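# Fit and lock the server's top cover

## Task

Set the top cover onto the server and slide it shut so that it locks, with no tool left inside the server. Locking needs either a firm push on the cover or both release buttons pressed and held while it slides.

## Robot and tools

Robot: two seven-joint Kinova Gen3 arms, left_arm and right_arm, each ending in a two-finger parallel gripper that opens to 50 mm. In the scene frame the left base sits at (-0.003, +0.269, 0) m and the right at (+0.046, -0.383, 0) m, both turned only slightly about z. A camera stand stands behind the arms. Loose parts may occasionally get nudged by something outside the robot.

Frames. Scene frame: origin at table-top height, midway between the nominal bases; +x points out over the table, +z up, left_arm on the +y side. Reported hand poses (end_effector_position in metres, end_effector_quat_wxyz) use each arm's own base frame. That point lies between the finger pads; fingertips extend 17.5 mm further. Gripper axes: fingers point along +z and open along x. Fixed cameras and the table use the scene frame. Printed poses may be off by a few centimetres.

Command rows. Every motion uses rows of 18 numbers, each in [-1, 1]: left arm dx, dy, dz, rx, ry, rz, gripper position, force_limit, speed, then the same nine for the right arm. Always send all 18, even when only one arm moves. dx..rz are offsets, not poses: they are measured along the arm's current Hand target axes, starting from the Hand target at the beginning of the action or call. 1.0 equals 0.6 m or 180 degrees; rx, ry, rz form one rotation vector. Sending the same offset again moves the arm further. Six zeros re-request the current Hand target. Orientation is clipped per control step to within 32 degrees of the measured one, and large gripper turns can swing the elbow.

Gripper numbers are absolute settings: position +1 fully open, about -0.65 pads touching, -1 to grip (closes until blocked). force_limit -1/0/+1 is roughly 20/102/185 N per pad; speed -1/0/+1 is 20/85/150 mm/s. Both start at +1. A 0 is a real command, so to leave a gripper unchanged resend its last three values. New force or speed apply only after a position change of at least 0.01; to soften a grip, open first.

Tools.
execute_actions(actions, cameras): actions is a list of actions; each action is a table of up to 15 rows, one per 1/30 s step; a short table repeats its last row. Images come only for an empty list or when cameras names them (["all"], names, or []).
move(target, speed, blend, blocking, cameras): target is one 18-number row or up to 15 such rows, all offsets from the same starting Hand targets. speed is m/s, 0.002 to 0.5 (default 0.25), one value or one per target; turning is capped at twice that in rad/s and at 0.873 rad/s. blend in metres rounds corners (0 = stop at each). Paths are straight, shared in time, capped at 10 s, and do not avoid obstacles or the other arm. blocking=false returns after about 0.5 s while motion continues. Finger changes at later targets are applied on arrival.
wait(seconds 0 to 10, cameras): hold last commands, let a running move continue.
stop(cameras): brake a running move; fingers keep moving.
zoom_image(camera, region [x0, y0, x1, y1] in pixels, at most 504 by 504): closer look at the latest image of that camera.
clear_fault(arm: left_arm or right_arm, cameras): clears a reported torque fault on that arm.
read_manual(section "licences"): licence texts only.
finished_scene(scene): ends the current scene; give its number. Only call it when the cover is locked and stays so unaided.
Cameras: cam_head_left, cam_head_right, cam_high, cam_low, cam_left_wrist, cam_right_wrist, each 672x504.

Reading results. Hand target is the last commanded pose after clipping; the gripper may rest short of it, and the next call asks for it again; if still short, command the gap as an offset. Tool commands lists the current gripper settings. object_status: 0 moving, 1 blocked while opening, 2 blocked while closing (a grip), 3 reached the set position or pads met (usually nothing held). Confirm a grip by reading 2. Opening in mm is about (250 - position_measured) x 0.202. Joint velocities may say within noise. Joint torques are signed toward increasing joint angle. Flange force is the external force in gripper axes, including held weight, with some error; it disappears after row-based calls and returns after move or wait. The move: line gives how it ended (done, off_target, moving, held, fault) plus limits=paced (pose clipped) or limits=held (steps withheld). MOTOR HOT warns of heat; OVER-TEMPERATURE FAULT means the arm sagged and is stopped for tens of seconds.

Cautions. Arms are very stiff: aiming even a few millimetres past a solid contact presses hard; to stop pushing, command a target back beyond the gripper. Faster moves strike harder. A torque over the limits (104.5 N m big joints, 51.3 N m wrist joints) or a joint straying over 5 degrees stops that arm until clear_fault. A clearance check may hold arms apart but does not stop fingers; never let the arms press each other or one gripper clamp the other's fingers. Nothing may fall off or be left off the table; do not drop parts, release moving parts, or slam into fixed or heavy things. Holding loads, outstretched arms or pushing at unreachable poses heat the motors.

Each tool is called after "Emit:" as name([rows], argument=value, ...), one row to a line, values as JSON.

## Session

Emit:
execute_actions(actions=[])

Scene clock: 0.00 s.
left_arm: end_effector_position=(+0.3230, -0.0806, +0.2929) position_measured=3 object_status=3 end_effector_quat_wxyz=(-0.072, +0.850, -0.519, -0.052) | right_arm: end_effector_position=(+0.3334, +0.0705, +0.3378) position_measured=3 object_status=3 end_effector_quat_wxyz=(+0.312, +0.663, -0.660, +0.167)
Joint positions: left_arm=[0.026 0.124 0.35 1.726 -0.207 1.382 -0.674] | right_arm=[-0.284 0.504 -0.627 1.365 0.564 2.04 3.844]
Joint velocities: within noise
Joint torques (N m): no reading
Flange force (N): no reading
Hand target: left_arm +0.3230, -0.0806, +0.2929; -0.072, +0.850, -0.519, -0.052 | right_arm +0.3334, +0.0705, +0.3378; +0.312, +0.663, -0.660, +0.167
Tool commands: left_gripper/position=+1.0 left_gripper/force_limit=+1.0 left_gripper/speed=+1.0 right_gripper/position=+1.0 right_gripper/force_limit=+1.0 right_gripper/speed=+1.0

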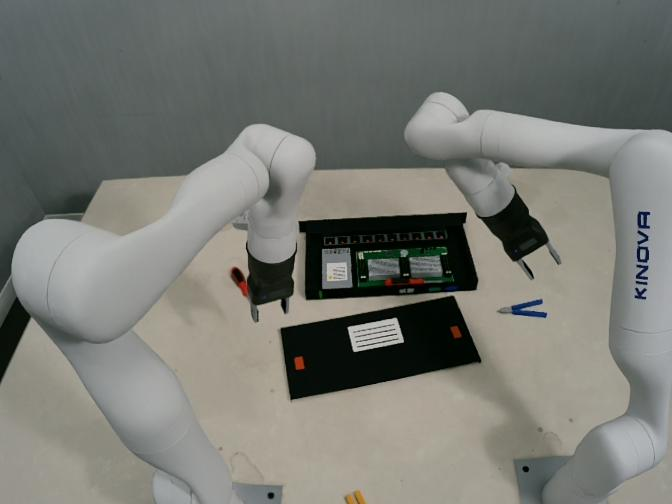

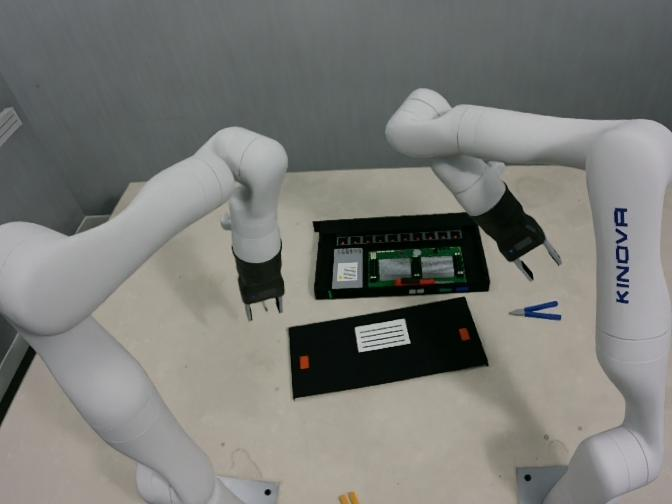

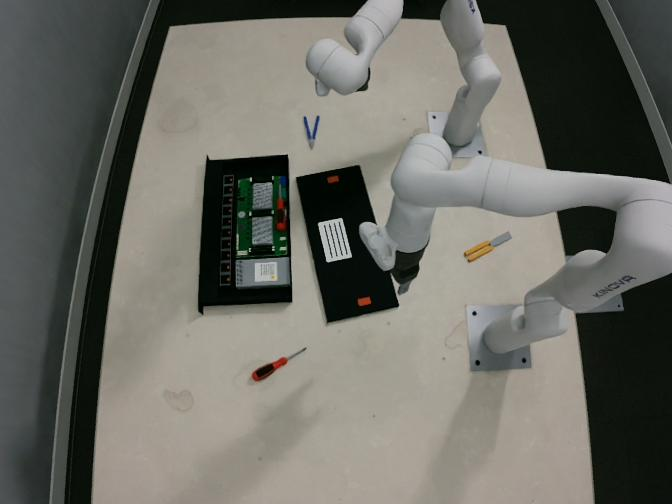

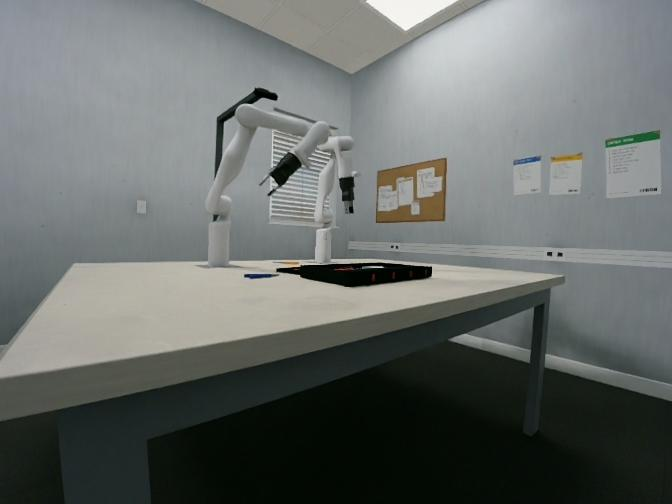

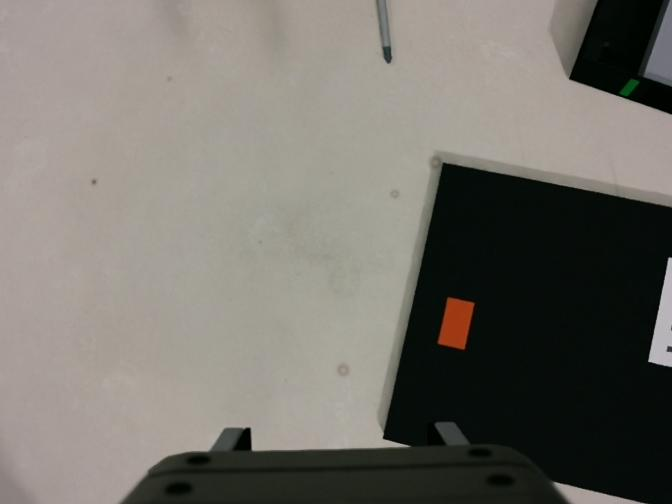

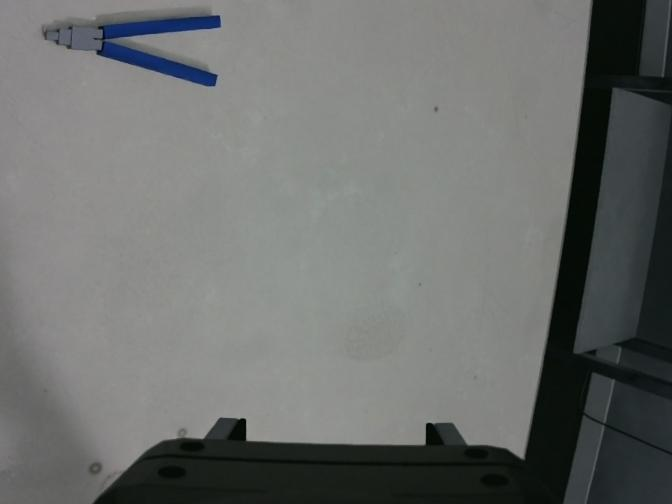

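Emit:
zoom_image(camera="cam_head_left", region=[270, 190, 500, 400])

Emit:
zoom_image(camera="cam_high", region=[180, 100, 420, 340])

Emit:
zoom_image(camera="cam_low", region=[220, 230, 460, 300])

Emit:
zoom_image(camera="cam_head_right", region=[270, 190, 500, 400])

Scaled by 2.191.

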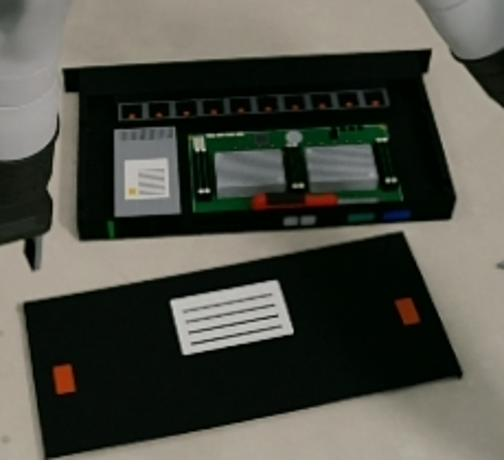

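Scaled by 2.100.

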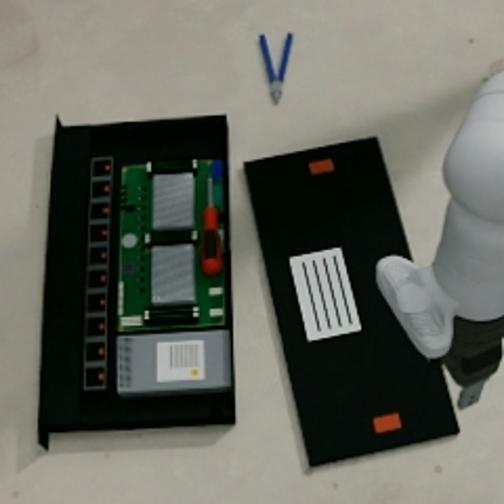

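Scaled by 2.100.

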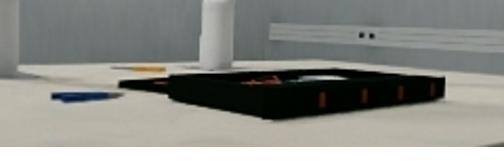

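Scaled by 2.191.

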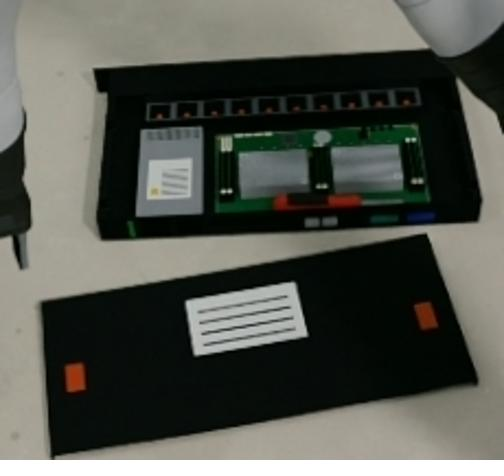

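Emit:
move(target=[0.0107,0.018,0.288,-0.139,0.272,0.004,1,1,1,-0.2705,-0.3425,-0.1208,0.2244,-0.1202,-0.4748,1,1,1], speed=0.4, cameras=["cam_left_wrist","cam_right_wrist"])

Scene clock: 119.93 s.
left_arm: end_effector_position=(+0.3140, -0.0605, +0.1210) position_measured=3 object_status=3 end_effector_quat_wxyz=(+0.328, +0.787, -0.485, +0.194) | right_arm: end_effector_position=(+0.5365, +0.2279, +0.2496) position_measured=3 object_status=3 end_effector_quat_wxyz=(+0.000, +1.000, +0.000, +0.000)
Joint positions: left_arm=[-0.682 0.574 0.159 2.135 0.675 1.017 -2.166] | right_arm=[-0.055 0.845 -1.024 0.94 0.695 1.649 5.464]
Joint torques (N m): left_arm=[-0.41 -13.3 3.2 -1.92 1.02 2.29 -0.21] | right_arm=[-1.04 -22.52 -5.77 -8.59 0.14 -0.22 -0.17]
Flange force (N): left_arm=[1.0 -2.2 -2.0] | right_arm=[-6.8 5.0 3.4]
Hand target: left_arm +0.3140, -0.0605, +0.1210; +0.328, +0.787, -0.485, +0.194 | right_arm +0.5365, +0.2279, +0.2496; +0.000, +1.000, +0.000, +0.000
Off the commanded pose: left_arm 0.000 m, 0 deg | right_arm 0.000 m, 0 deg.
move: done
Images, in order (width x height): cam_left_wrist 672x504, cam_right_wrist 672x504.

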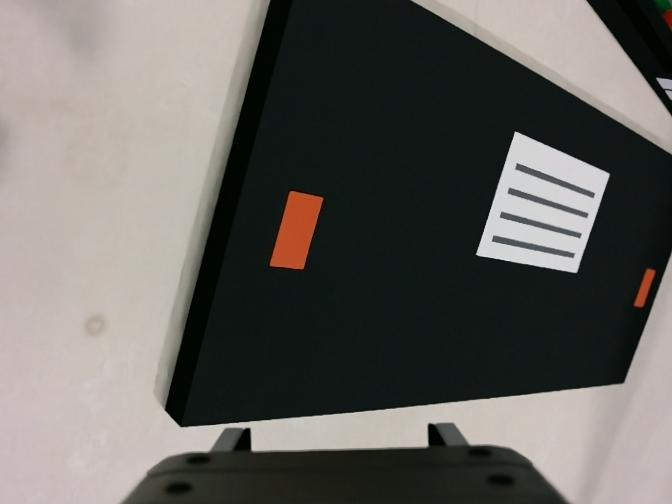

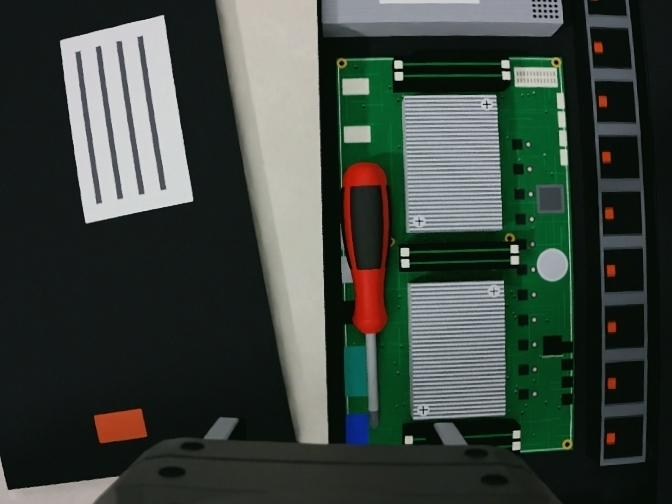

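Emit:
zoom_image(camera="cam_left_wrist", region=[140, 200, 340, 440])

Emit:
zoom_image(camera="cam_right_wrist", region=[300, 130, 520, 450])

Scaled by 2.100.

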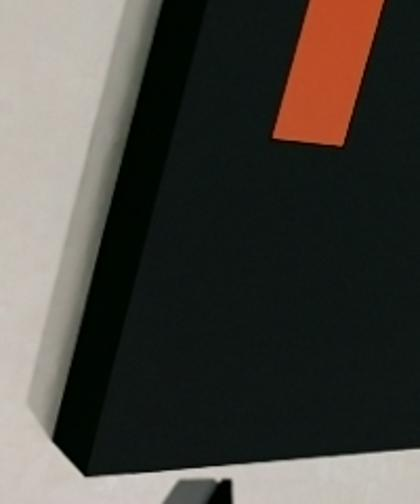

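Scaled by 1.575.

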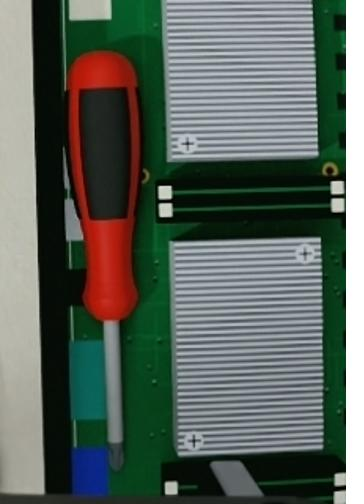

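Emit:
move(target=[0,0,0,0,0,0,1,1,1,0.0353,0.0087,0.245,0,0,0,-0.09,-0.5,1], speed=0.3, cameras=["all"])

Emit:
zoom_image(camera="cam_head_left", region=[270, 300, 490, 400])

Emit:
zoom_image(camera="cam_head_right", region=[270, 200, 500, 400])

Emit:
zoom_image(camera="cam_high", region=[180, 100, 420, 340])

Emit:
zoom_image(camera="cam_low", region=[260, 240, 440, 300])

Scene clock: 194.40 s.
left_arm: end_effector_position=(+0.3140, -0.0605, +0.1210) position_measured=3 object_status=3 end_effector_quat_wxyz=(+0.328, +0.787, -0.485, +0.194) | right_arm: end_effector_position=(+0.5575, +0.2226, +0.1026) position_measured=166 object_status=3 end_effector_quat_wxyz=(+0.000, +1.000, +0.000, +0.000)
Joint positions: left_arm=[-0.682 0.574 0.159 2.135 0.675 1.017 -2.166] | right_arm=[-0.013 1.01 -0.969 1.134 0.795 1.36 5.401]
Joint torques (N m): left_arm=[-0.43 -13.35 3.19 -1.94 1.06 2.33 -0.31] | right_arm=[-1.01 -23.61 -6.85 -7.94 0.15 -0.29 -0.12]
Flange force (N): left_arm=[1.2 -2.4 -1.9] | right_arm=[-6.7 4.6 1.2]
Hand target: left_arm +0.3140, -0.0605, +0.1210; +0.328, +0.787, -0.485, +0.194 | right_arm +0.5576, +0.2226, +0.1025; +0.000, +1.000, +0.000, +0.000
Off the commanded pose: left_arm 0.000 m, 0 deg | right_arm 0.000 m, 0 deg.
move: done

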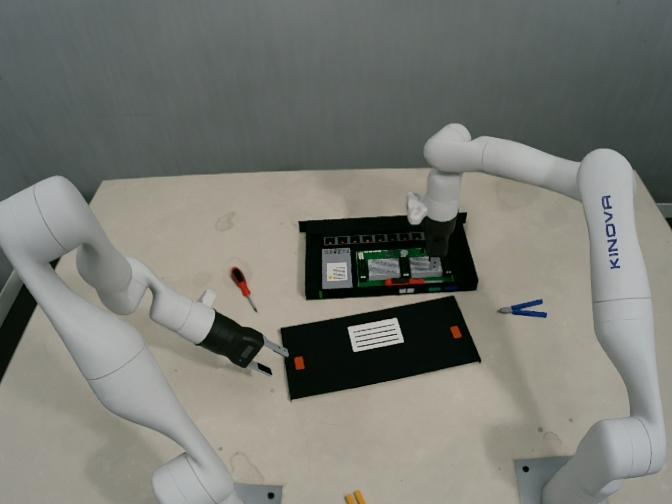

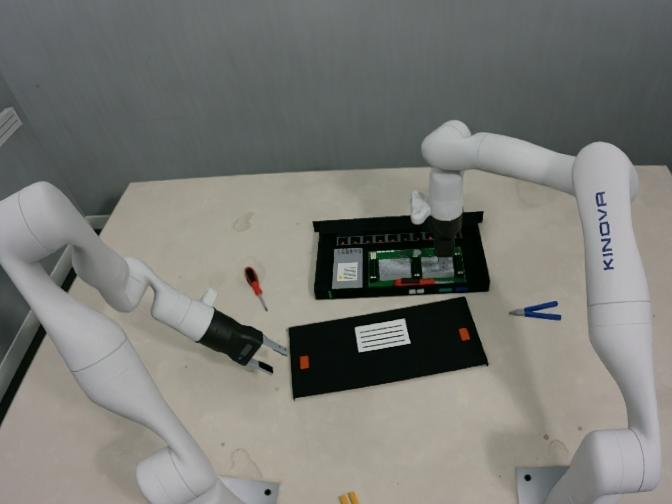

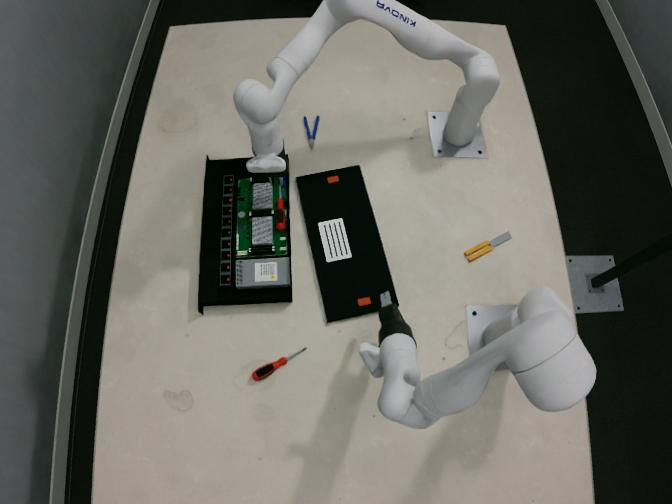

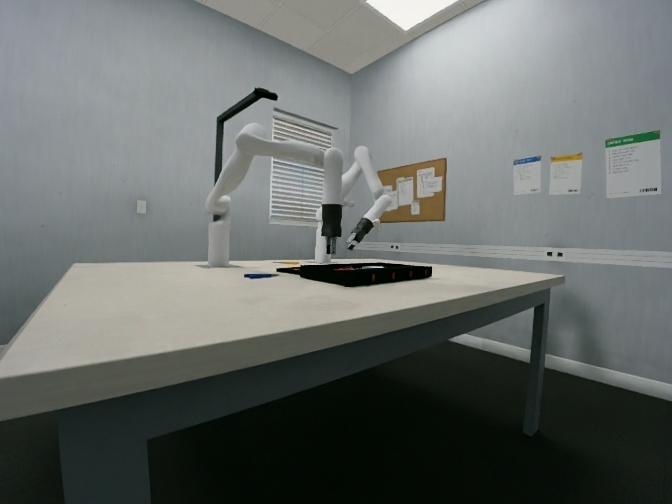

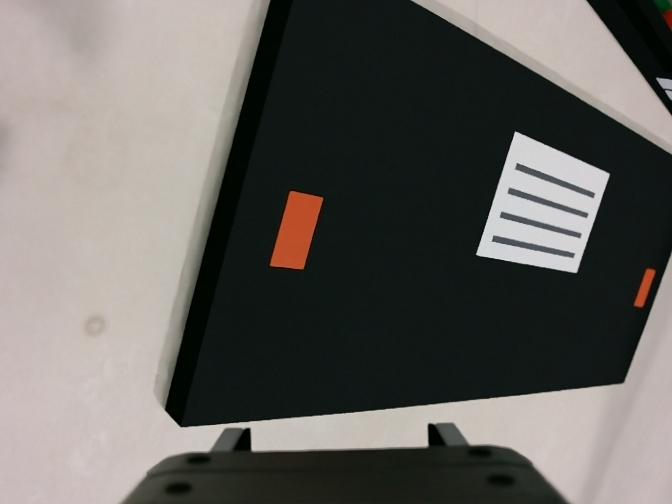

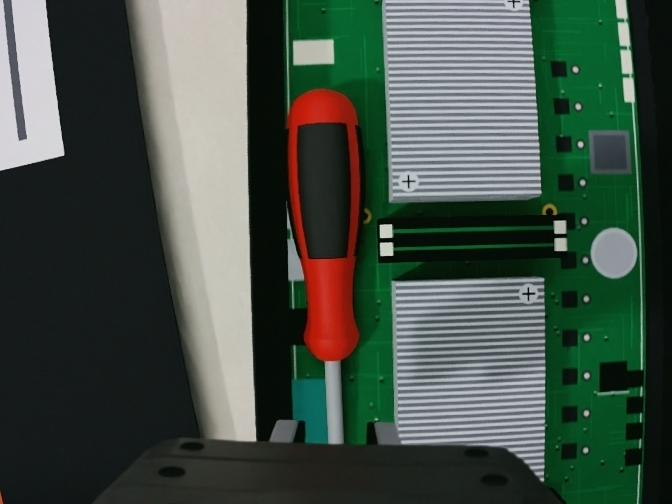

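Scaled by 2.291.

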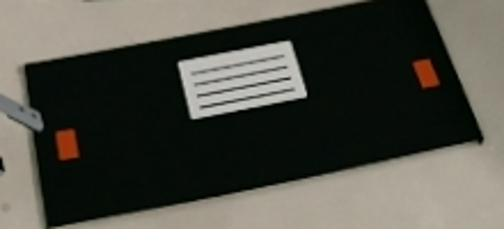

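Scaled by 2.191.

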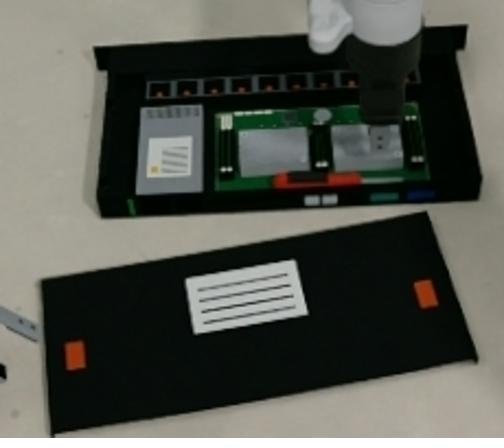

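Scaled by 2.100.

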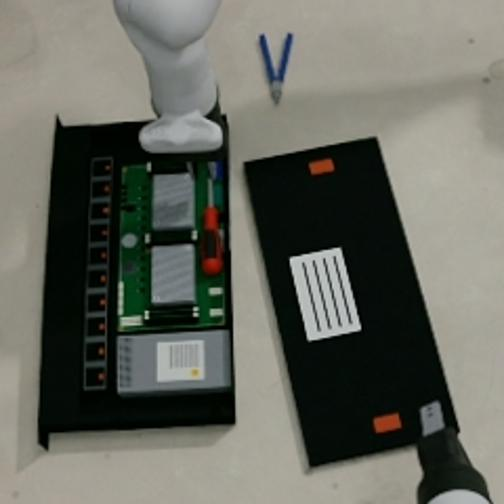

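Scaled by 2.800.

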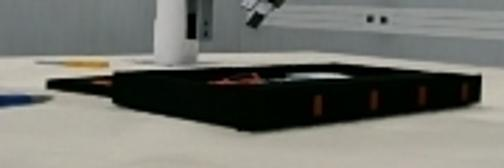

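Emit:
zoom_image(camera="cam_right_wrist", region=[230, 70, 430, 450])

Emit:
zoom_image(camera="cam_head_left", region=[370, 250, 480, 305])

Scaled by 1.326.

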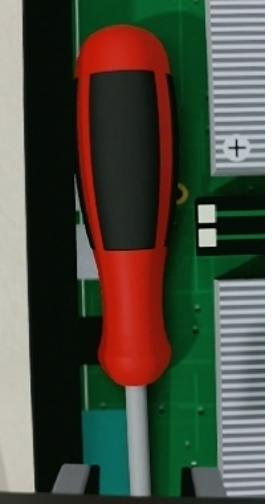

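Scaled by 4.582.

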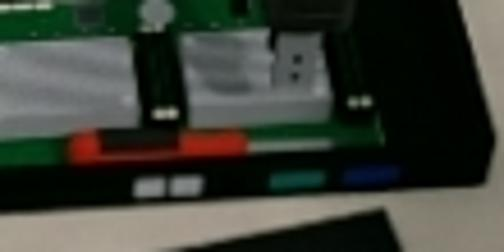

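Emit:
move(target=[0,0,0,0,0,0,1,1,1,0,0,0.0793,0,0,0,-0.09,-0.5,1], speed=0.12, cameras=["cam_right_wrist"])

Emit:
move(target=[0,0,0,0,0,0,1,1,1,0,0,0.0083,0,0,0,-0.09,-0.5,1], speed=0.02)

Emit:
move(target=[0,0,0,0,0,0,1,1,1,0,0,0.0042,0,0,0,-0.09,-0.5,1], speed=0.02, cameras=["cam_right_wrist"])

Scene clock: 356.03 s.
left_arm: end_effector_position=(+0.3140, -0.0605, +0.1210) position_measured=3 object_status=3 end_effector_quat_wxyz=(+0.328, +0.787, -0.485, +0.194) | right_arm: end_effector_position=(+0.5576, +0.2225, +0.0550) position_measured=166 object_status=3 end_effector_quat_wxyz=(+0.000, +1.000, +0.000, +0.000)
Joint positions: left_arm=[-0.682 0.574 0.159 2.135 0.675 1.017 -2.166] | right_arm=[-0.012 1.068 -0.943 1.183 0.836 1.272 5.37]
Joint torques (N m): left_arm=[-0.4 -13.35 3.19 -1.89 1.05 2.39 -0.3] | right_arm=[-1.08 -23.71 -7.03 -7.48 0.07 -0.16 -0.14]
Flange force (N): left_arm=[1.1 -2.5 -1.8] | right_arm=[-6.8 4.8 0.7]
Hand target: left_arm +0.3140, -0.0605, +0.1210; +0.328, +0.787, -0.485, +0.194 | right_arm +0.5576, +0.2225, +0.0550; +0.000, +1.000, +0.000, +0.000
Off the commanded pose: left_arm 0.000 m, 0 deg | right_arm 0.000 m, 0 deg.
move: done
Images, in order (width x height): cam_right_wrist 672x504.

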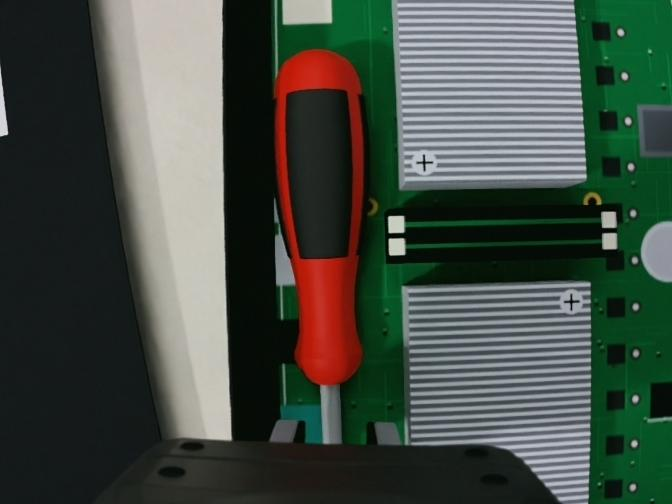

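Scene clock: 356.73 s.
left_arm: end_effector_position=(+0.3140, -0.0605, +0.1210) position_measured=3 object_status=3 end_effector_quat_wxyz=(+0.328, +0.787, -0.485, +0.194) | right_arm: end_effector_position=(+0.5576, +0.2225, +0.0500) position_measured=166 object_status=3 end_effector_quat_wxyz=(+0.000, +1.000, +0.000, +0.000)
Joint positions: left_arm=[-0.682 0.574 0.159 2.135 0.675 1.017 -2.166] | right_arm=[-0.012 1.074 -0.94 1.187 0.84 1.264 5.367]
Joint torques (N m): left_arm=[-0.46 -13.32 3.22 -1.91 0.98 2.33 -0.27] | right_arm=[-1.1 -23.88 -7.03 -7.45 0.13 -0.08 -0.1]
Flange force (N): left_arm=[1.2 -2.4 -1.8] | right_arm=[-6.9 4.8 0.9]
Hand target: left_arm +0.3140, -0.0605, +0.1210; +0.328, +0.787, -0.485, +0.194 | right_arm +0.5576, +0.2225, +0.0500; +0.000, +1.000, +0.000, +0.000
Off the commanded pose: left_arm 0.000 m, 0 deg | right_arm 0.000 m, 0 deg.
move: done

Scene clock: 357.43 s.
left_arm: end_effector_position=(+0.3140, -0.0605, +0.1210) position_measured=3 object_status=3 end_effector_quat_wxyz=(+0.328, +0.787, -0.485, +0.194) | right_arm: end_effector_position=(+0.5576, +0.2225, +0.0475) position_measured=166 object_status=3 end_effector_quat_wxyz=(+0.000, +1.000, +0.000, +0.000)
Joint positions: left_arm=[-0.682 0.574 0.159 2.135 0.675 1.017 -2.166] | right_arm=[-0.012 1.078 -0.938 1.189 0.843 1.259 5.365]
Joint torques (N m): left_arm=[-0.46 -13.39 3.21 -1.9 0.99 2.34 -0.31] | right_arm=[-1.12 -23.89 -7.02 -7.47 0.17 -0.26 -0.11]
Flange force (N): left_arm=[1.2 -2.6 -1.7] | right_arm=[-6.7 4.8 0.5]
Hand target: left_arm +0.3140, -0.0605, +0.1210; +0.328, +0.787, -0.485, +0.194 | right_arm +0.5576, +0.2225, +0.0475; +0.000, +1.000, +0.000, +0.000
Off the commanded pose: left_arm 0.000 m, 0 deg | right_arm 0.000 m, 0 deg.
move: done
Images, in order (width x height): cam_right_wrist 672x504.

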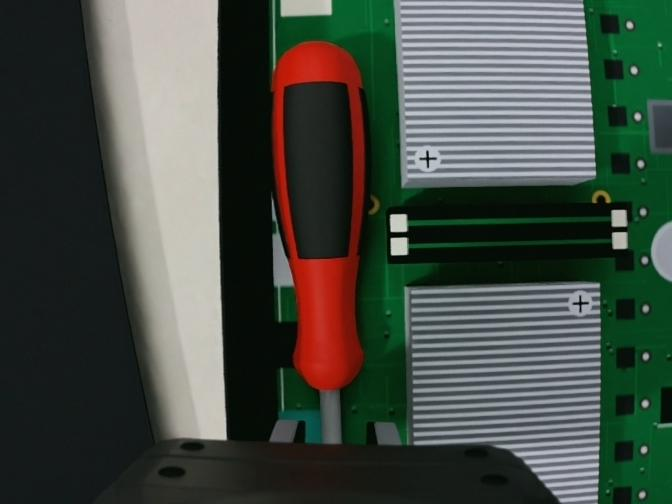

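Emit:
move(target=[0,0,0,0,0,0,1,1,1,0,0,0.0033,0,0,0,-0.09,-0.5,1], speed=0.02)

Emit:
move(target=[0,0,0,0,0,0,1,1,1,0,0,0.0017,0,0,0,-0.09,-0.5,1], speed=0.02)

Scene clock: 365.87 s.
left_arm: end_effector_position=(+0.3140, -0.0605, +0.1210) position_measured=3 object_status=3 end_effector_quat_wxyz=(+0.328, +0.787, -0.485, +0.194) | right_arm: end_effector_position=(+0.5576, +0.2225, +0.0455) position_measured=166 object_status=3 end_effector_quat_wxyz=(+0.000, +1.000, +0.000, +0.000)
Joint positions: left_arm=[-0.682 0.574 0.159 2.135 0.675 1.017 -2.166] | right_arm=[-0.012 1.08 -0.937 1.191 0.844 1.256 5.364]
Joint torques (N m): left_arm=[-0.46 -13.37 3.22 -2.01 1.03 2.32 -0.32] | right_arm=[-1.03 -23.9 -7.03 -7.37 0.12 -0.25 -0.14]
Flange force (N): left_arm=[1.2 -2.3 -1.7] | right_arm=[-6.3 4.5 0.5]
Hand target: left_arm +0.3140, -0.0605, +0.1210; +0.328, +0.787, -0.485, +0.194 | right_arm +0.5576, +0.2225, +0.0455; +0.000, +1.000, +0.000, +0.000
Off the commanded pose: left_arm 0.000 m, 0 deg | right_arm 0.000 m, 0 deg.
move: done

Scene clock: 366.57 s.
left_arm: end_effector_position=(+0.3140, -0.0605, +0.1210) position_measured=3 object_status=3 end_effector_quat_wxyz=(+0.328, +0.787, -0.485, +0.194) | right_arm: end_effector_position=(+0.5576, +0.2225, +0.0445) position_measured=166 object_status=3 end_effector_quat_wxyz=(+0.000, +1.000, +0.000, +0.000)
Joint positions: left_arm=[-0.682 0.574 0.159 2.135 0.675 1.017 -2.166] | right_arm=[-0.013 1.081 -0.936 1.192 0.845 1.254 5.363]
Joint torques (N m): left_arm=[-0.43 -13.32 3.21 -1.99 1.04 2.32 -0.3] | right_arm=[-1.04 -23.88 -7.12 -7.4 0.14 -0.24 -0.12]
Flange force (N): left_arm=[1.2 -2.2 -1.8] | right_arm=[-6.5 4.6 0.6]
Hand target: left_arm +0.3140, -0.0605, +0.1210; +0.328, +0.787, -0.485, +0.194 | right_arm +0.5576, +0.2225, +0.0445; +0.000, +1.000, +0.000, +0.000
Off the commanded pose: left_arm 0.000 m, 0 deg | right_arm 0.000 m, 0 deg.
move: done

Emit:
move(target=[0,0,0,0,0,0,1,1,1,0,0,0.0025,0,0,0,-0.09,-0.5,1], speed=0.02)

Emit:
move(target=[0,0,0,0,0,0,1,1,1,0,0,0.0025,0,0,0,-0.09,-0.5,1], speed=0.02, cameras=["cam_right_wrist", "cam_low"])

Scene clock: 374.47 s.
left_arm: end_effector_position=(+0.3140, -0.0605, +0.1210) position_measured=3 object_status=3 end_effector_quat_wxyz=(+0.328, +0.787, -0.485, +0.194) | right_arm: end_effector_position=(+0.5576, +0.2225, +0.0430) position_measured=166 object_status=3 end_effector_quat_wxyz=(+0.000, +1.000, +0.000, +0.000)
Joint positions: left_arm=[-0.682 0.574 0.159 2.135 0.675 1.017 -2.166] | right_arm=[-0.013 1.083 -0.935 1.193 0.847 1.251 5.362]
Joint torques (N m): left_arm=[-0.39 -13.44 3.15 -1.92 1.03 2.32 -0.28] | right_arm=[-1.11 -23.9 -7 -7.4 0.15 -0.18 -0.12]
Flange force (N): left_arm=[1.0 -2.6 -1.8] | right_arm=[-6.7 4.8 0.6]
Hand target: left_arm +0.3140, -0.0605, +0.1210; +0.328, +0.787, -0.485, +0.194 | right_arm +0.5576, +0.2225, +0.0430; +0.000, +1.000, +0.000, +0.000
Off the commanded pose: left_arm 0.000 m, 0 deg | right_arm 0.000 m, 0 deg.
move: done

Scene clock: 375.17 s.
left_arm: end_effector_position=(+0.3140, -0.0605, +0.1210) position_measured=3 object_status=3 end_effector_quat_wxyz=(+0.328, +0.787, -0.485, +0.194) | right_arm: end_effector_position=(+0.5576, +0.2226, +0.0415) position_measured=166 object_status=3 end_effector_quat_wxyz=(+0.000, +1.000, +0.000, +0.000)
Joint positions: left_arm=[-0.682 0.574 0.159 2.135 0.675 1.017 -2.166] | right_arm=[-0.013 1.085 -0.934 1.194 0.848 1.249 5.362]
Joint torques (N m): left_arm=[-0.42 -13.35 3.21 -1.95 1 2.3 -0.29] | right_arm=[-1.04 -23.85 -7.09 -7.38 0.13 -0.22 -0.08]
Flange force (N): left_arm=[1.1 -2.3 -1.9] | right_arm=[-6.8 4.6 0.5]
Hand target: left_arm +0.3140, -0.0605, +0.1210; +0.328, +0.787, -0.485, +0.194 | right_arm +0.5576, +0.2226, +0.0415; +0.000, +1.000, +0.000, +0.000
Off the commanded pose: left_arm 0.000 m, 0 deg | right_arm 0.000 m, 0 deg.
move: done
Images, in order (width x height): cam_low 672x504, cam_right_wrist 672x504.

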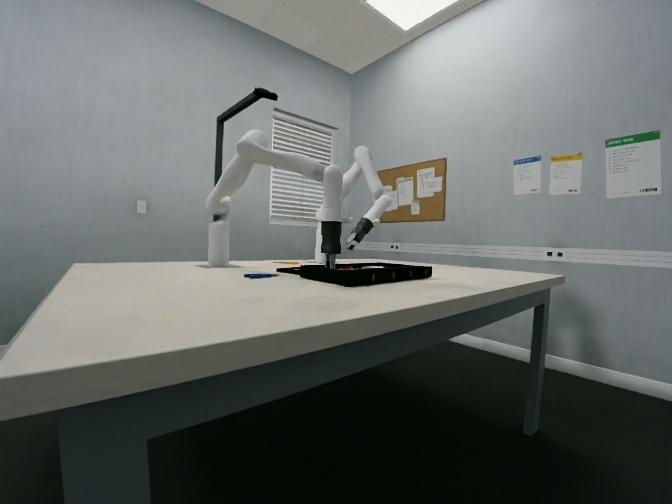

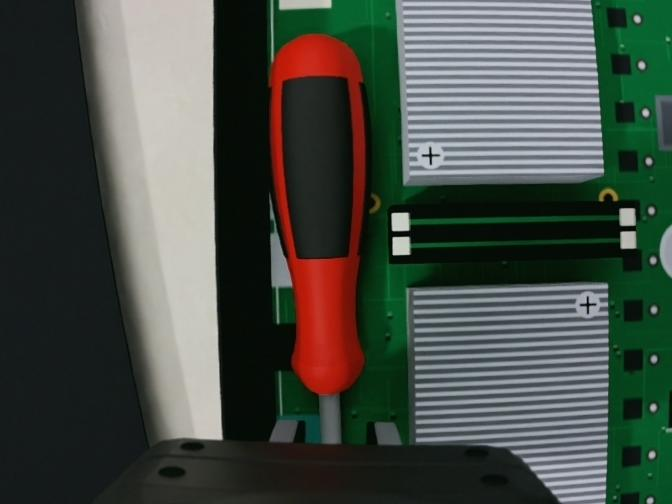

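Emit:
move(target=[0,0,0,0,0,0,1,1,1,0,0,0,0,0,0,-1,-0.5,-0.5], speed=0.02, cameras=["cam_right_wrist"])

Scene clock: 382.43 s.
left_arm: end_effector_position=(+0.3140, -0.0605, +0.1210) position_measured=3 object_status=3 end_effector_quat_wxyz=(+0.328, +0.787, -0.485, +0.194) | right_arm: end_effector_position=(+0.5576, +0.2225, +0.0415) position_measured=252 object_status=3 end_effector_quat_wxyz=(+0.000, +1.000, +0.000, +0.000)
Joint positions: left_arm=[-0.682 0.574 0.159 2.135 0.675 1.017 -2.166] | right_arm=[-0.013 1.085 -0.934 1.194 0.848 1.249 5.362]
Joint torques (N m): left_arm=[-0.44 -13.4 3.17 -1.93 1.03 2.32 -0.3] | right_arm=[-1.09 -23.9 -6.98 -7.42 0.17 -0.22 -0.09]
Flange force (N): left_arm=[1.1 -2.5 -1.8] | right_arm=[-6.9 4.8 0.5]
Hand target: left_arm +0.3140, -0.0605, +0.1210; +0.328, +0.787, -0.485, +0.194 | right_arm +0.5576, +0.2225, +0.0415; +0.000, +1.000, +0.000, +0.000
Off the commanded pose: left_arm 0.000 m, 0 deg | right_arm 0.000 m, 0 deg.
move: done
Images, in order (width x height): cam_right_wrist 672x504.

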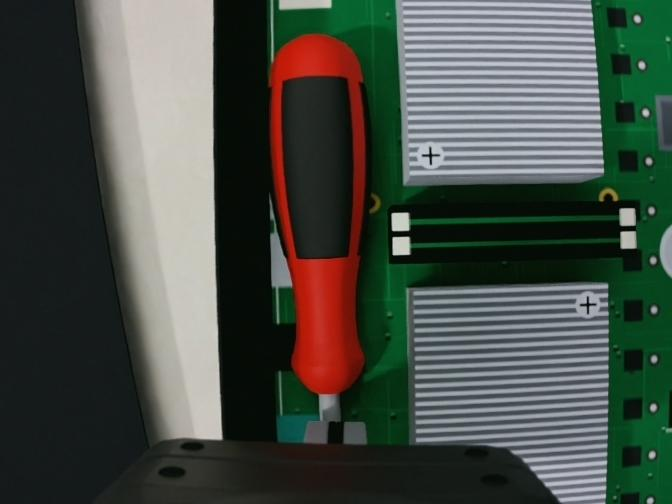

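Emit:
move(target=[0,0,0,0,0,0,1,1,1,0,0,0,0,0,0,-0.09,-0.5,0.5])

Emit:
move(target=[0,0,0,0,0,0,1,1,1,-0.0035,0,0.0033,0,0,0,-0.09,-0.5,1], speed=0.02)

Emit:
move(target=[0,0,0,0,0,0,1,1,1,0,0,0.0025,0,0,0,-0.09,-0.5,1], speed=0.02)

Scene clock: 397.93 s.
left_arm: end_effector_position=(+0.3140, -0.0605, +0.1210) position_measured=3 object_status=3 end_effector_quat_wxyz=(+0.328, +0.787, -0.485, +0.194) | right_arm: end_effector_position=(+0.5576, +0.2225, +0.0415) position_measured=166 object_status=3 end_effector_quat_wxyz=(+0.000, +1.000, +0.000, +0.000)
Joint positions: left_arm=[-0.682 0.574 0.159 2.135 0.675 1.017 -2.166] | right_arm=[-0.013 1.085 -0.934 1.194 0.848 1.249 5.362]
Joint torques (N m): left_arm=[-0.44 -13.37 3.19 -1.99 1.01 2.36 -0.3] | right_arm=[-1.05 -23.91 -7.05 -7.33 0.13 -0.21 -0.1]
Flange force (N): left_arm=[1.1 -2.3 -1.6] | right_arm=[-6.4 4.5 0.5]
Hand target: left_arm +0.3140, -0.0605, +0.1210; +0.328, +0.787, -0.485, +0.194 | right_arm +0.5576, +0.2225, +0.0415; +0.000, +1.000, +0.000, +0.000
Off the commanded pose: left_arm 0.000 m, 0 deg | right_arm 0.000 m, 0 deg.
move: done

Scene clock: 398.63 s.
left_arm: end_effector_position=(+0.3140, -0.0605, +0.1210) position_measured=3 object_status=3 end_effector_quat_wxyz=(+0.328, +0.787, -0.485, +0.194) | right_arm: end_effector_position=(+0.5555, +0.2225, +0.0395) position_measured=166 object_status=3 end_effector_quat_wxyz=(+0.000, +1.000, +0.000, +0.000)
Joint positions: left_arm=[-0.682 0.574 0.159 2.135 0.675 1.017 -2.166] | right_arm=[-0.011 1.085 -0.934 1.205 0.85 1.242 5.355]
Joint torques (N m): left_arm=[-0.43 -13.34 3.15 -1.98 1.04 2.33 -0.27] | right_arm=[-1.14 -23.82 -7.14 -7.38 0.15 -0.21 -0.04]
Flange force (N): left_arm=[1.1 -2.2 -1.7] | right_arm=[-6.9 4.8 0.6]
Hand target: left_arm +0.3140, -0.0605, +0.1210; +0.328, +0.787, -0.485, +0.194 | right_arm +0.5555, +0.2225, +0.0395; +0.000, +1.000, +0.000, +0.000
Off the commanded pose: left_arm 0.000 m, 0 deg | right_arm 0.000 m, 0 deg.
move: done

Scene clock: 399.33 s.
left_arm: end_effector_position=(+0.3140, -0.0605, +0.1210) position_measured=3 object_status=3 end_effector_quat_wxyz=(+0.328, +0.787, -0.485, +0.194) | right_arm: end_effector_position=(+0.5555, +0.2225, +0.0380) position_measured=166 object_status=3 end_effector_quat_wxyz=(+0.000, +1.000, +0.000, +0.000)
Joint positions: left_arm=[-0.682 0.574 0.159 2.135 0.675 1.017 -2.166] | right_arm=[-0.011 1.087 -0.933 1.206 0.851 1.239 5.354]
Joint torques (N m): left_arm=[-0.44 -13.31 3.22 -1.96 1.06 2.34 -0.34] | right_arm=[-1.11 -23.87 -7.09 -7.31 0.19 -0.22 -0.12]
Flange force (N): left_arm=[1.3 -2.3 -1.9] | right_arm=[-6.4 4.7 0.5]
Hand target: left_arm +0.3140, -0.0605, +0.1210; +0.328, +0.787, -0.485, +0.194 | right_arm +0.5555, +0.2225, +0.0380; +0.000, +1.000, +0.000, +0.000
Off the commanded pose: left_arm 0.000 m, 0 deg | right_arm 0.000 m, 0 deg.
move: done

Emit:
move(target=[0,0,0,0,0,0,1,1,1,0,0,0.0025,0,0,0,-0.09,-0.5,1], speed=0.02)

Emit:
move(target=[0,0,0,0,0,0,1,1,1,0,0,0.0025,0,0,0,-0.09,-0.5,1], speed=0.02)

Scene clock: 410.33 s.
left_arm: end_effector_position=(+0.3140, -0.0605, +0.1210) position_measured=3 object_status=3 end_effector_quat_wxyz=(+0.328, +0.787, -0.485, +0.194) | right_arm: end_effector_position=(+0.5555, +0.2225, +0.0365) position_measured=166 object_status=3 end_effector_quat_wxyz=(+0.000, +1.000, +0.000, +0.000)
Joint positions: left_arm=[-0.682 0.574 0.159 2.135 0.675 1.017 -2.166] | right_arm=[-0.012 1.089 -0.932 1.207 0.853 1.236 5.353]
Joint torques (N m): left_arm=[-0.42 -13.36 3.12 -1.95 1.02 2.34 -0.3] | right_arm=[-1.16 -23.82 -7.05 -7.33 0.14 -0.22 -0.12]
Flange force (N): left_arm=[1.2 -2.4 -1.7] | right_arm=[-6.7 4.9 0.4]
Hand target: left_arm +0.3140, -0.0605, +0.1210; +0.328, +0.787, -0.485, +0.194 | right_arm +0.5555, +0.2225, +0.0365; +0.000, +1.000, +0.000, +0.000
Off the commanded pose: left_arm 0.000 m, 0 deg | right_arm 0.000 m, 0 deg.
move: done

Scene clock: 411.03 s.
left_arm: end_effector_position=(+0.3140, -0.0605, +0.1210) position_measured=3 object_status=3 end_effector_quat_wxyz=(+0.328, +0.787, -0.485, +0.194) | right_arm: end_effector_position=(+0.5555, +0.2225, +0.0350) position_measured=166 object_status=3 end_effector_quat_wxyz=(+0.000, +1.000, +0.000, +0.000)
Joint positions: left_arm=[-0.682 0.574 0.159 2.135 0.675 1.017 -2.166] | right_arm=[-0.012 1.091 -0.931 1.208 0.854 1.234 5.353]
Joint torques (N m): left_arm=[-0.47 -13.36 3.21 -1.93 1.01 2.32 -0.29] | right_arm=[-1.09 -23.83 -7.17 -7.28 0.13 -0.22 -0.12]
Flange force (N): left_arm=[1.2 -2.5 -1.8] | right_arm=[-6.4 4.7 0.5]
Hand target: left_arm +0.3140, -0.0605, +0.1210; +0.328, +0.787, -0.485, +0.194 | right_arm +0.5555, +0.2225, +0.0350; +0.000, +1.000, +0.000, +0.000
Off the commanded pose: left_arm 0.000 m, 0 deg | right_arm 0.000 m, 0 deg.
move: done

Emit:
move(target=[0,0,0,0,0,0,1,1,1,0,0,0.0025,0,0,0,-0.09,-0.5,1], speed=0.02)

Emit:
move(target=[0,0,0,0,0,0,1,1,1,0,0,0.0025,0,0,0,-0.09,-0.5,1], speed=0.02)

Emit:
move(target=[0,0,0,0,0,0,1,1,1,0,0,0,0,0,0,-1,-0.5,-0.5], speed=0.02)

Scene clock: 421.37 s.
left_arm: end_effector_position=(+0.3140, -0.0605, +0.1210) position_measured=3 object_status=3 end_effector_quat_wxyz=(+0.328, +0.787, -0.485, +0.194) | right_arm: end_effector_position=(+0.5555, +0.2225, +0.0335) position_measured=166 object_status=3 end_effector_quat_wxyz=(+0.000, +1.000, +0.000, +0.000)
Joint positions: left_arm=[-0.682 0.574 0.159 2.135 0.675 1.017 -2.166] | right_arm=[-0.012 1.093 -0.93 1.209 0.855 1.231 5.352]
Joint torques (N m): left_arm=[-0.43 -13.29 3.14 -1.93 1.02 2.34 -0.29] | right_arm=[-1.08 -23.96 -7.09 -7.23 0.17 -0.21 -0.13]
Flange force (N): left_arm=[1.3 -2.3 -1.8] | right_arm=[-6.1 4.5 0.5]
Hand target: left_arm +0.3140, -0.0605, +0.1210; +0.328, +0.787, -0.485, +0.194 | right_arm +0.5555, +0.2225, +0.0335; +0.000, +1.000, +0.000, +0.000
Off the commanded pose: left_arm 0.000 m, 0 deg | right_arm 0.000 m, 0 deg.
move: done

Scene clock: 422.07 s.
left_arm: end_effector_position=(+0.3140, -0.0605, +0.1210) position_measured=3 object_status=3 end_effector_quat_wxyz=(+0.328, +0.787, -0.485, +0.194) | right_arm: end_effector_position=(+0.5555, +0.2225, +0.0320) position_measured=166 object_status=3 end_effector_quat_wxyz=(+0.000, +1.000, +0.000, +0.000)
Joint positions: left_arm=[-0.682 0.574 0.159 2.135 0.675 1.017 -2.166] | right_arm=[-0.012 1.095 -0.929 1.21 0.857 1.229 5.351]
Joint torques (N m): left_arm=[-0.49 -13.34 3.13 -2 1.02 2.34 -0.28] | right_arm=[-1.06 -23.85 -7.03 -7.29 0.13 -0.22 -0.11]
Flange force (N): left_arm=[1.2 -2.2 -1.6] | right_arm=[-6.6 4.7 0.4]
Hand target: left_arm +0.3140, -0.0605, +0.1210; +0.328, +0.787, -0.485, +0.194 | right_arm +0.5555, +0.2225, +0.0320; +0.000, +1.000, +0.000, +0.000
Off the commanded pose: left_arm 0.000 m, 0 deg | right_arm 0.000 m, 0 deg.
move: done

Scene clock: 422.57 s.
left_arm: end_effector_position=(+0.3140, -0.0605, +0.1210) position_measured=3 object_status=3 end_effector_quat_wxyz=(+0.328, +0.787, -0.485, +0.194) | right_arm: end_effector_position=(+0.5555, +0.2225, +0.0320) position_measured=226 object_status=2 end_effector_quat_wxyz=(+0.000, +1.000, +0.000, +0.000)
Joint positions: left_arm=[-0.682 0.574 0.159 2.135 0.675 1.017 -2.166] | right_arm=[-0.012 1.095 -0.929 1.21 0.857 1.229 5.351]
Joint torques (N m): left_arm=[-0.42 -13.4 3.24 -1.96 0.98 2.34 -0.37] | right_arm=[-1.1 -23.6 -7 -7.12 0.14 -0.18 -0.12]
Flange force (N): left_arm=[1.2 -2.5 -1.7] | right_arm=[-6.3 4.6 -0.1]
Hand target: left_arm +0.3140, -0.0605, +0.1210; +0.328, +0.787, -0.485, +0.194 | right_arm +0.5555, +0.2225, +0.0320; +0.000, +1.000, +0.000, +0.000
Off the commanded pose: left_arm 0.000 m, 0 deg | right_arm 0.000 m, 0 deg.
move: done

Emit:
move([
  [0,0,0,0,0,0,1,1,1,0,0,-0.05,0,0,0,-1,-0.5,-0.5],
  [0,0,0,0,0,0,1,1,1,0,0,-0.2,0,0,0,-1,-0.5,-0.5],
], speed=[0.05,0.15], blend=[0.01,0], cameras=["cam_right_wrist","cam_left_wrist","cam_low"])

Scene clock: 441.73 s.
left_arm: end_effector_position=(+0.3140, -0.0605, +0.1210) position_measured=3 object_status=3 end_effector_quat_wxyz=(+0.328, +0.787, -0.485, +0.194) | right_arm: end_effector_position=(+0.5556, +0.2226, +0.1520) position_measured=226 object_status=2 end_effector_quat_wxyz=(+0.000, +1.000, +0.000, +0.000)
Joint positions: left_arm=[-0.682 0.574 0.159 2.135 0.675 1.017 -2.166] | right_arm=[-0.019 0.954 -0.991 1.072 0.757 1.455 5.431]
Joint torques (N m): left_arm=[-0.5 -13.32 3.15 -1.96 1.04 2.32 -0.32] | right_arm=[-1.09 -23.72 -6.69 -8.36 0.12 -0.14 -0.12]
Flange force (N): left_arm=[1.4 -2.3 -1.8] | right_arm=[-6.9 4.8 2.8]
Hand target: left_arm +0.3140, -0.0605, +0.1210; +0.328, +0.787, -0.485, +0.194 | right_arm +0.5556, +0.2226, +0.1520; +0.000, +1.000, +0.000, +0.000
Off the commanded pose: left_arm 0.000 m, 0 deg | right_arm 0.000 m, 0 deg.
move: done
Images, in order (width x height): cam_low 672x504, cam_left_wrist 672x504, cam_right_wrist 672x504.

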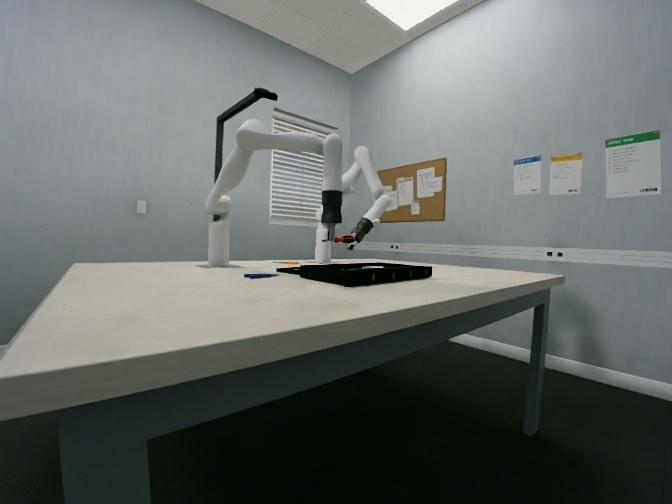

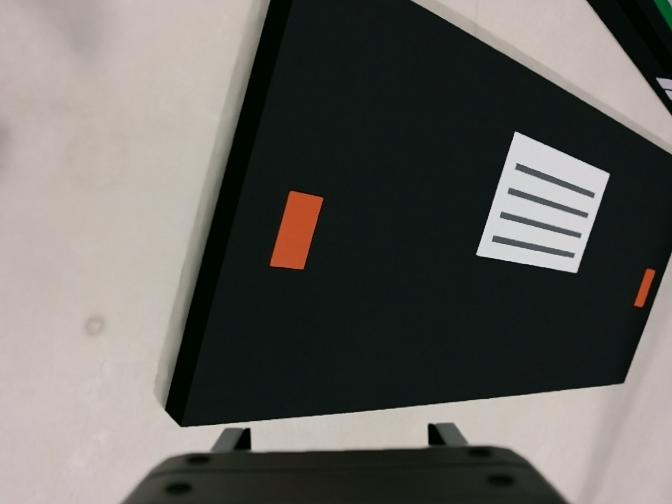

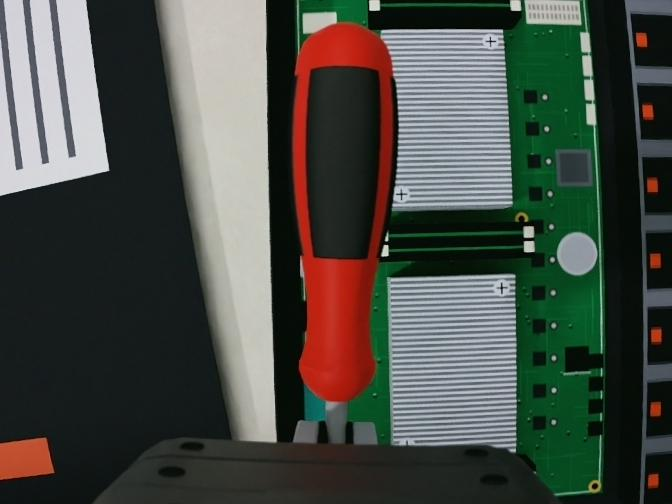

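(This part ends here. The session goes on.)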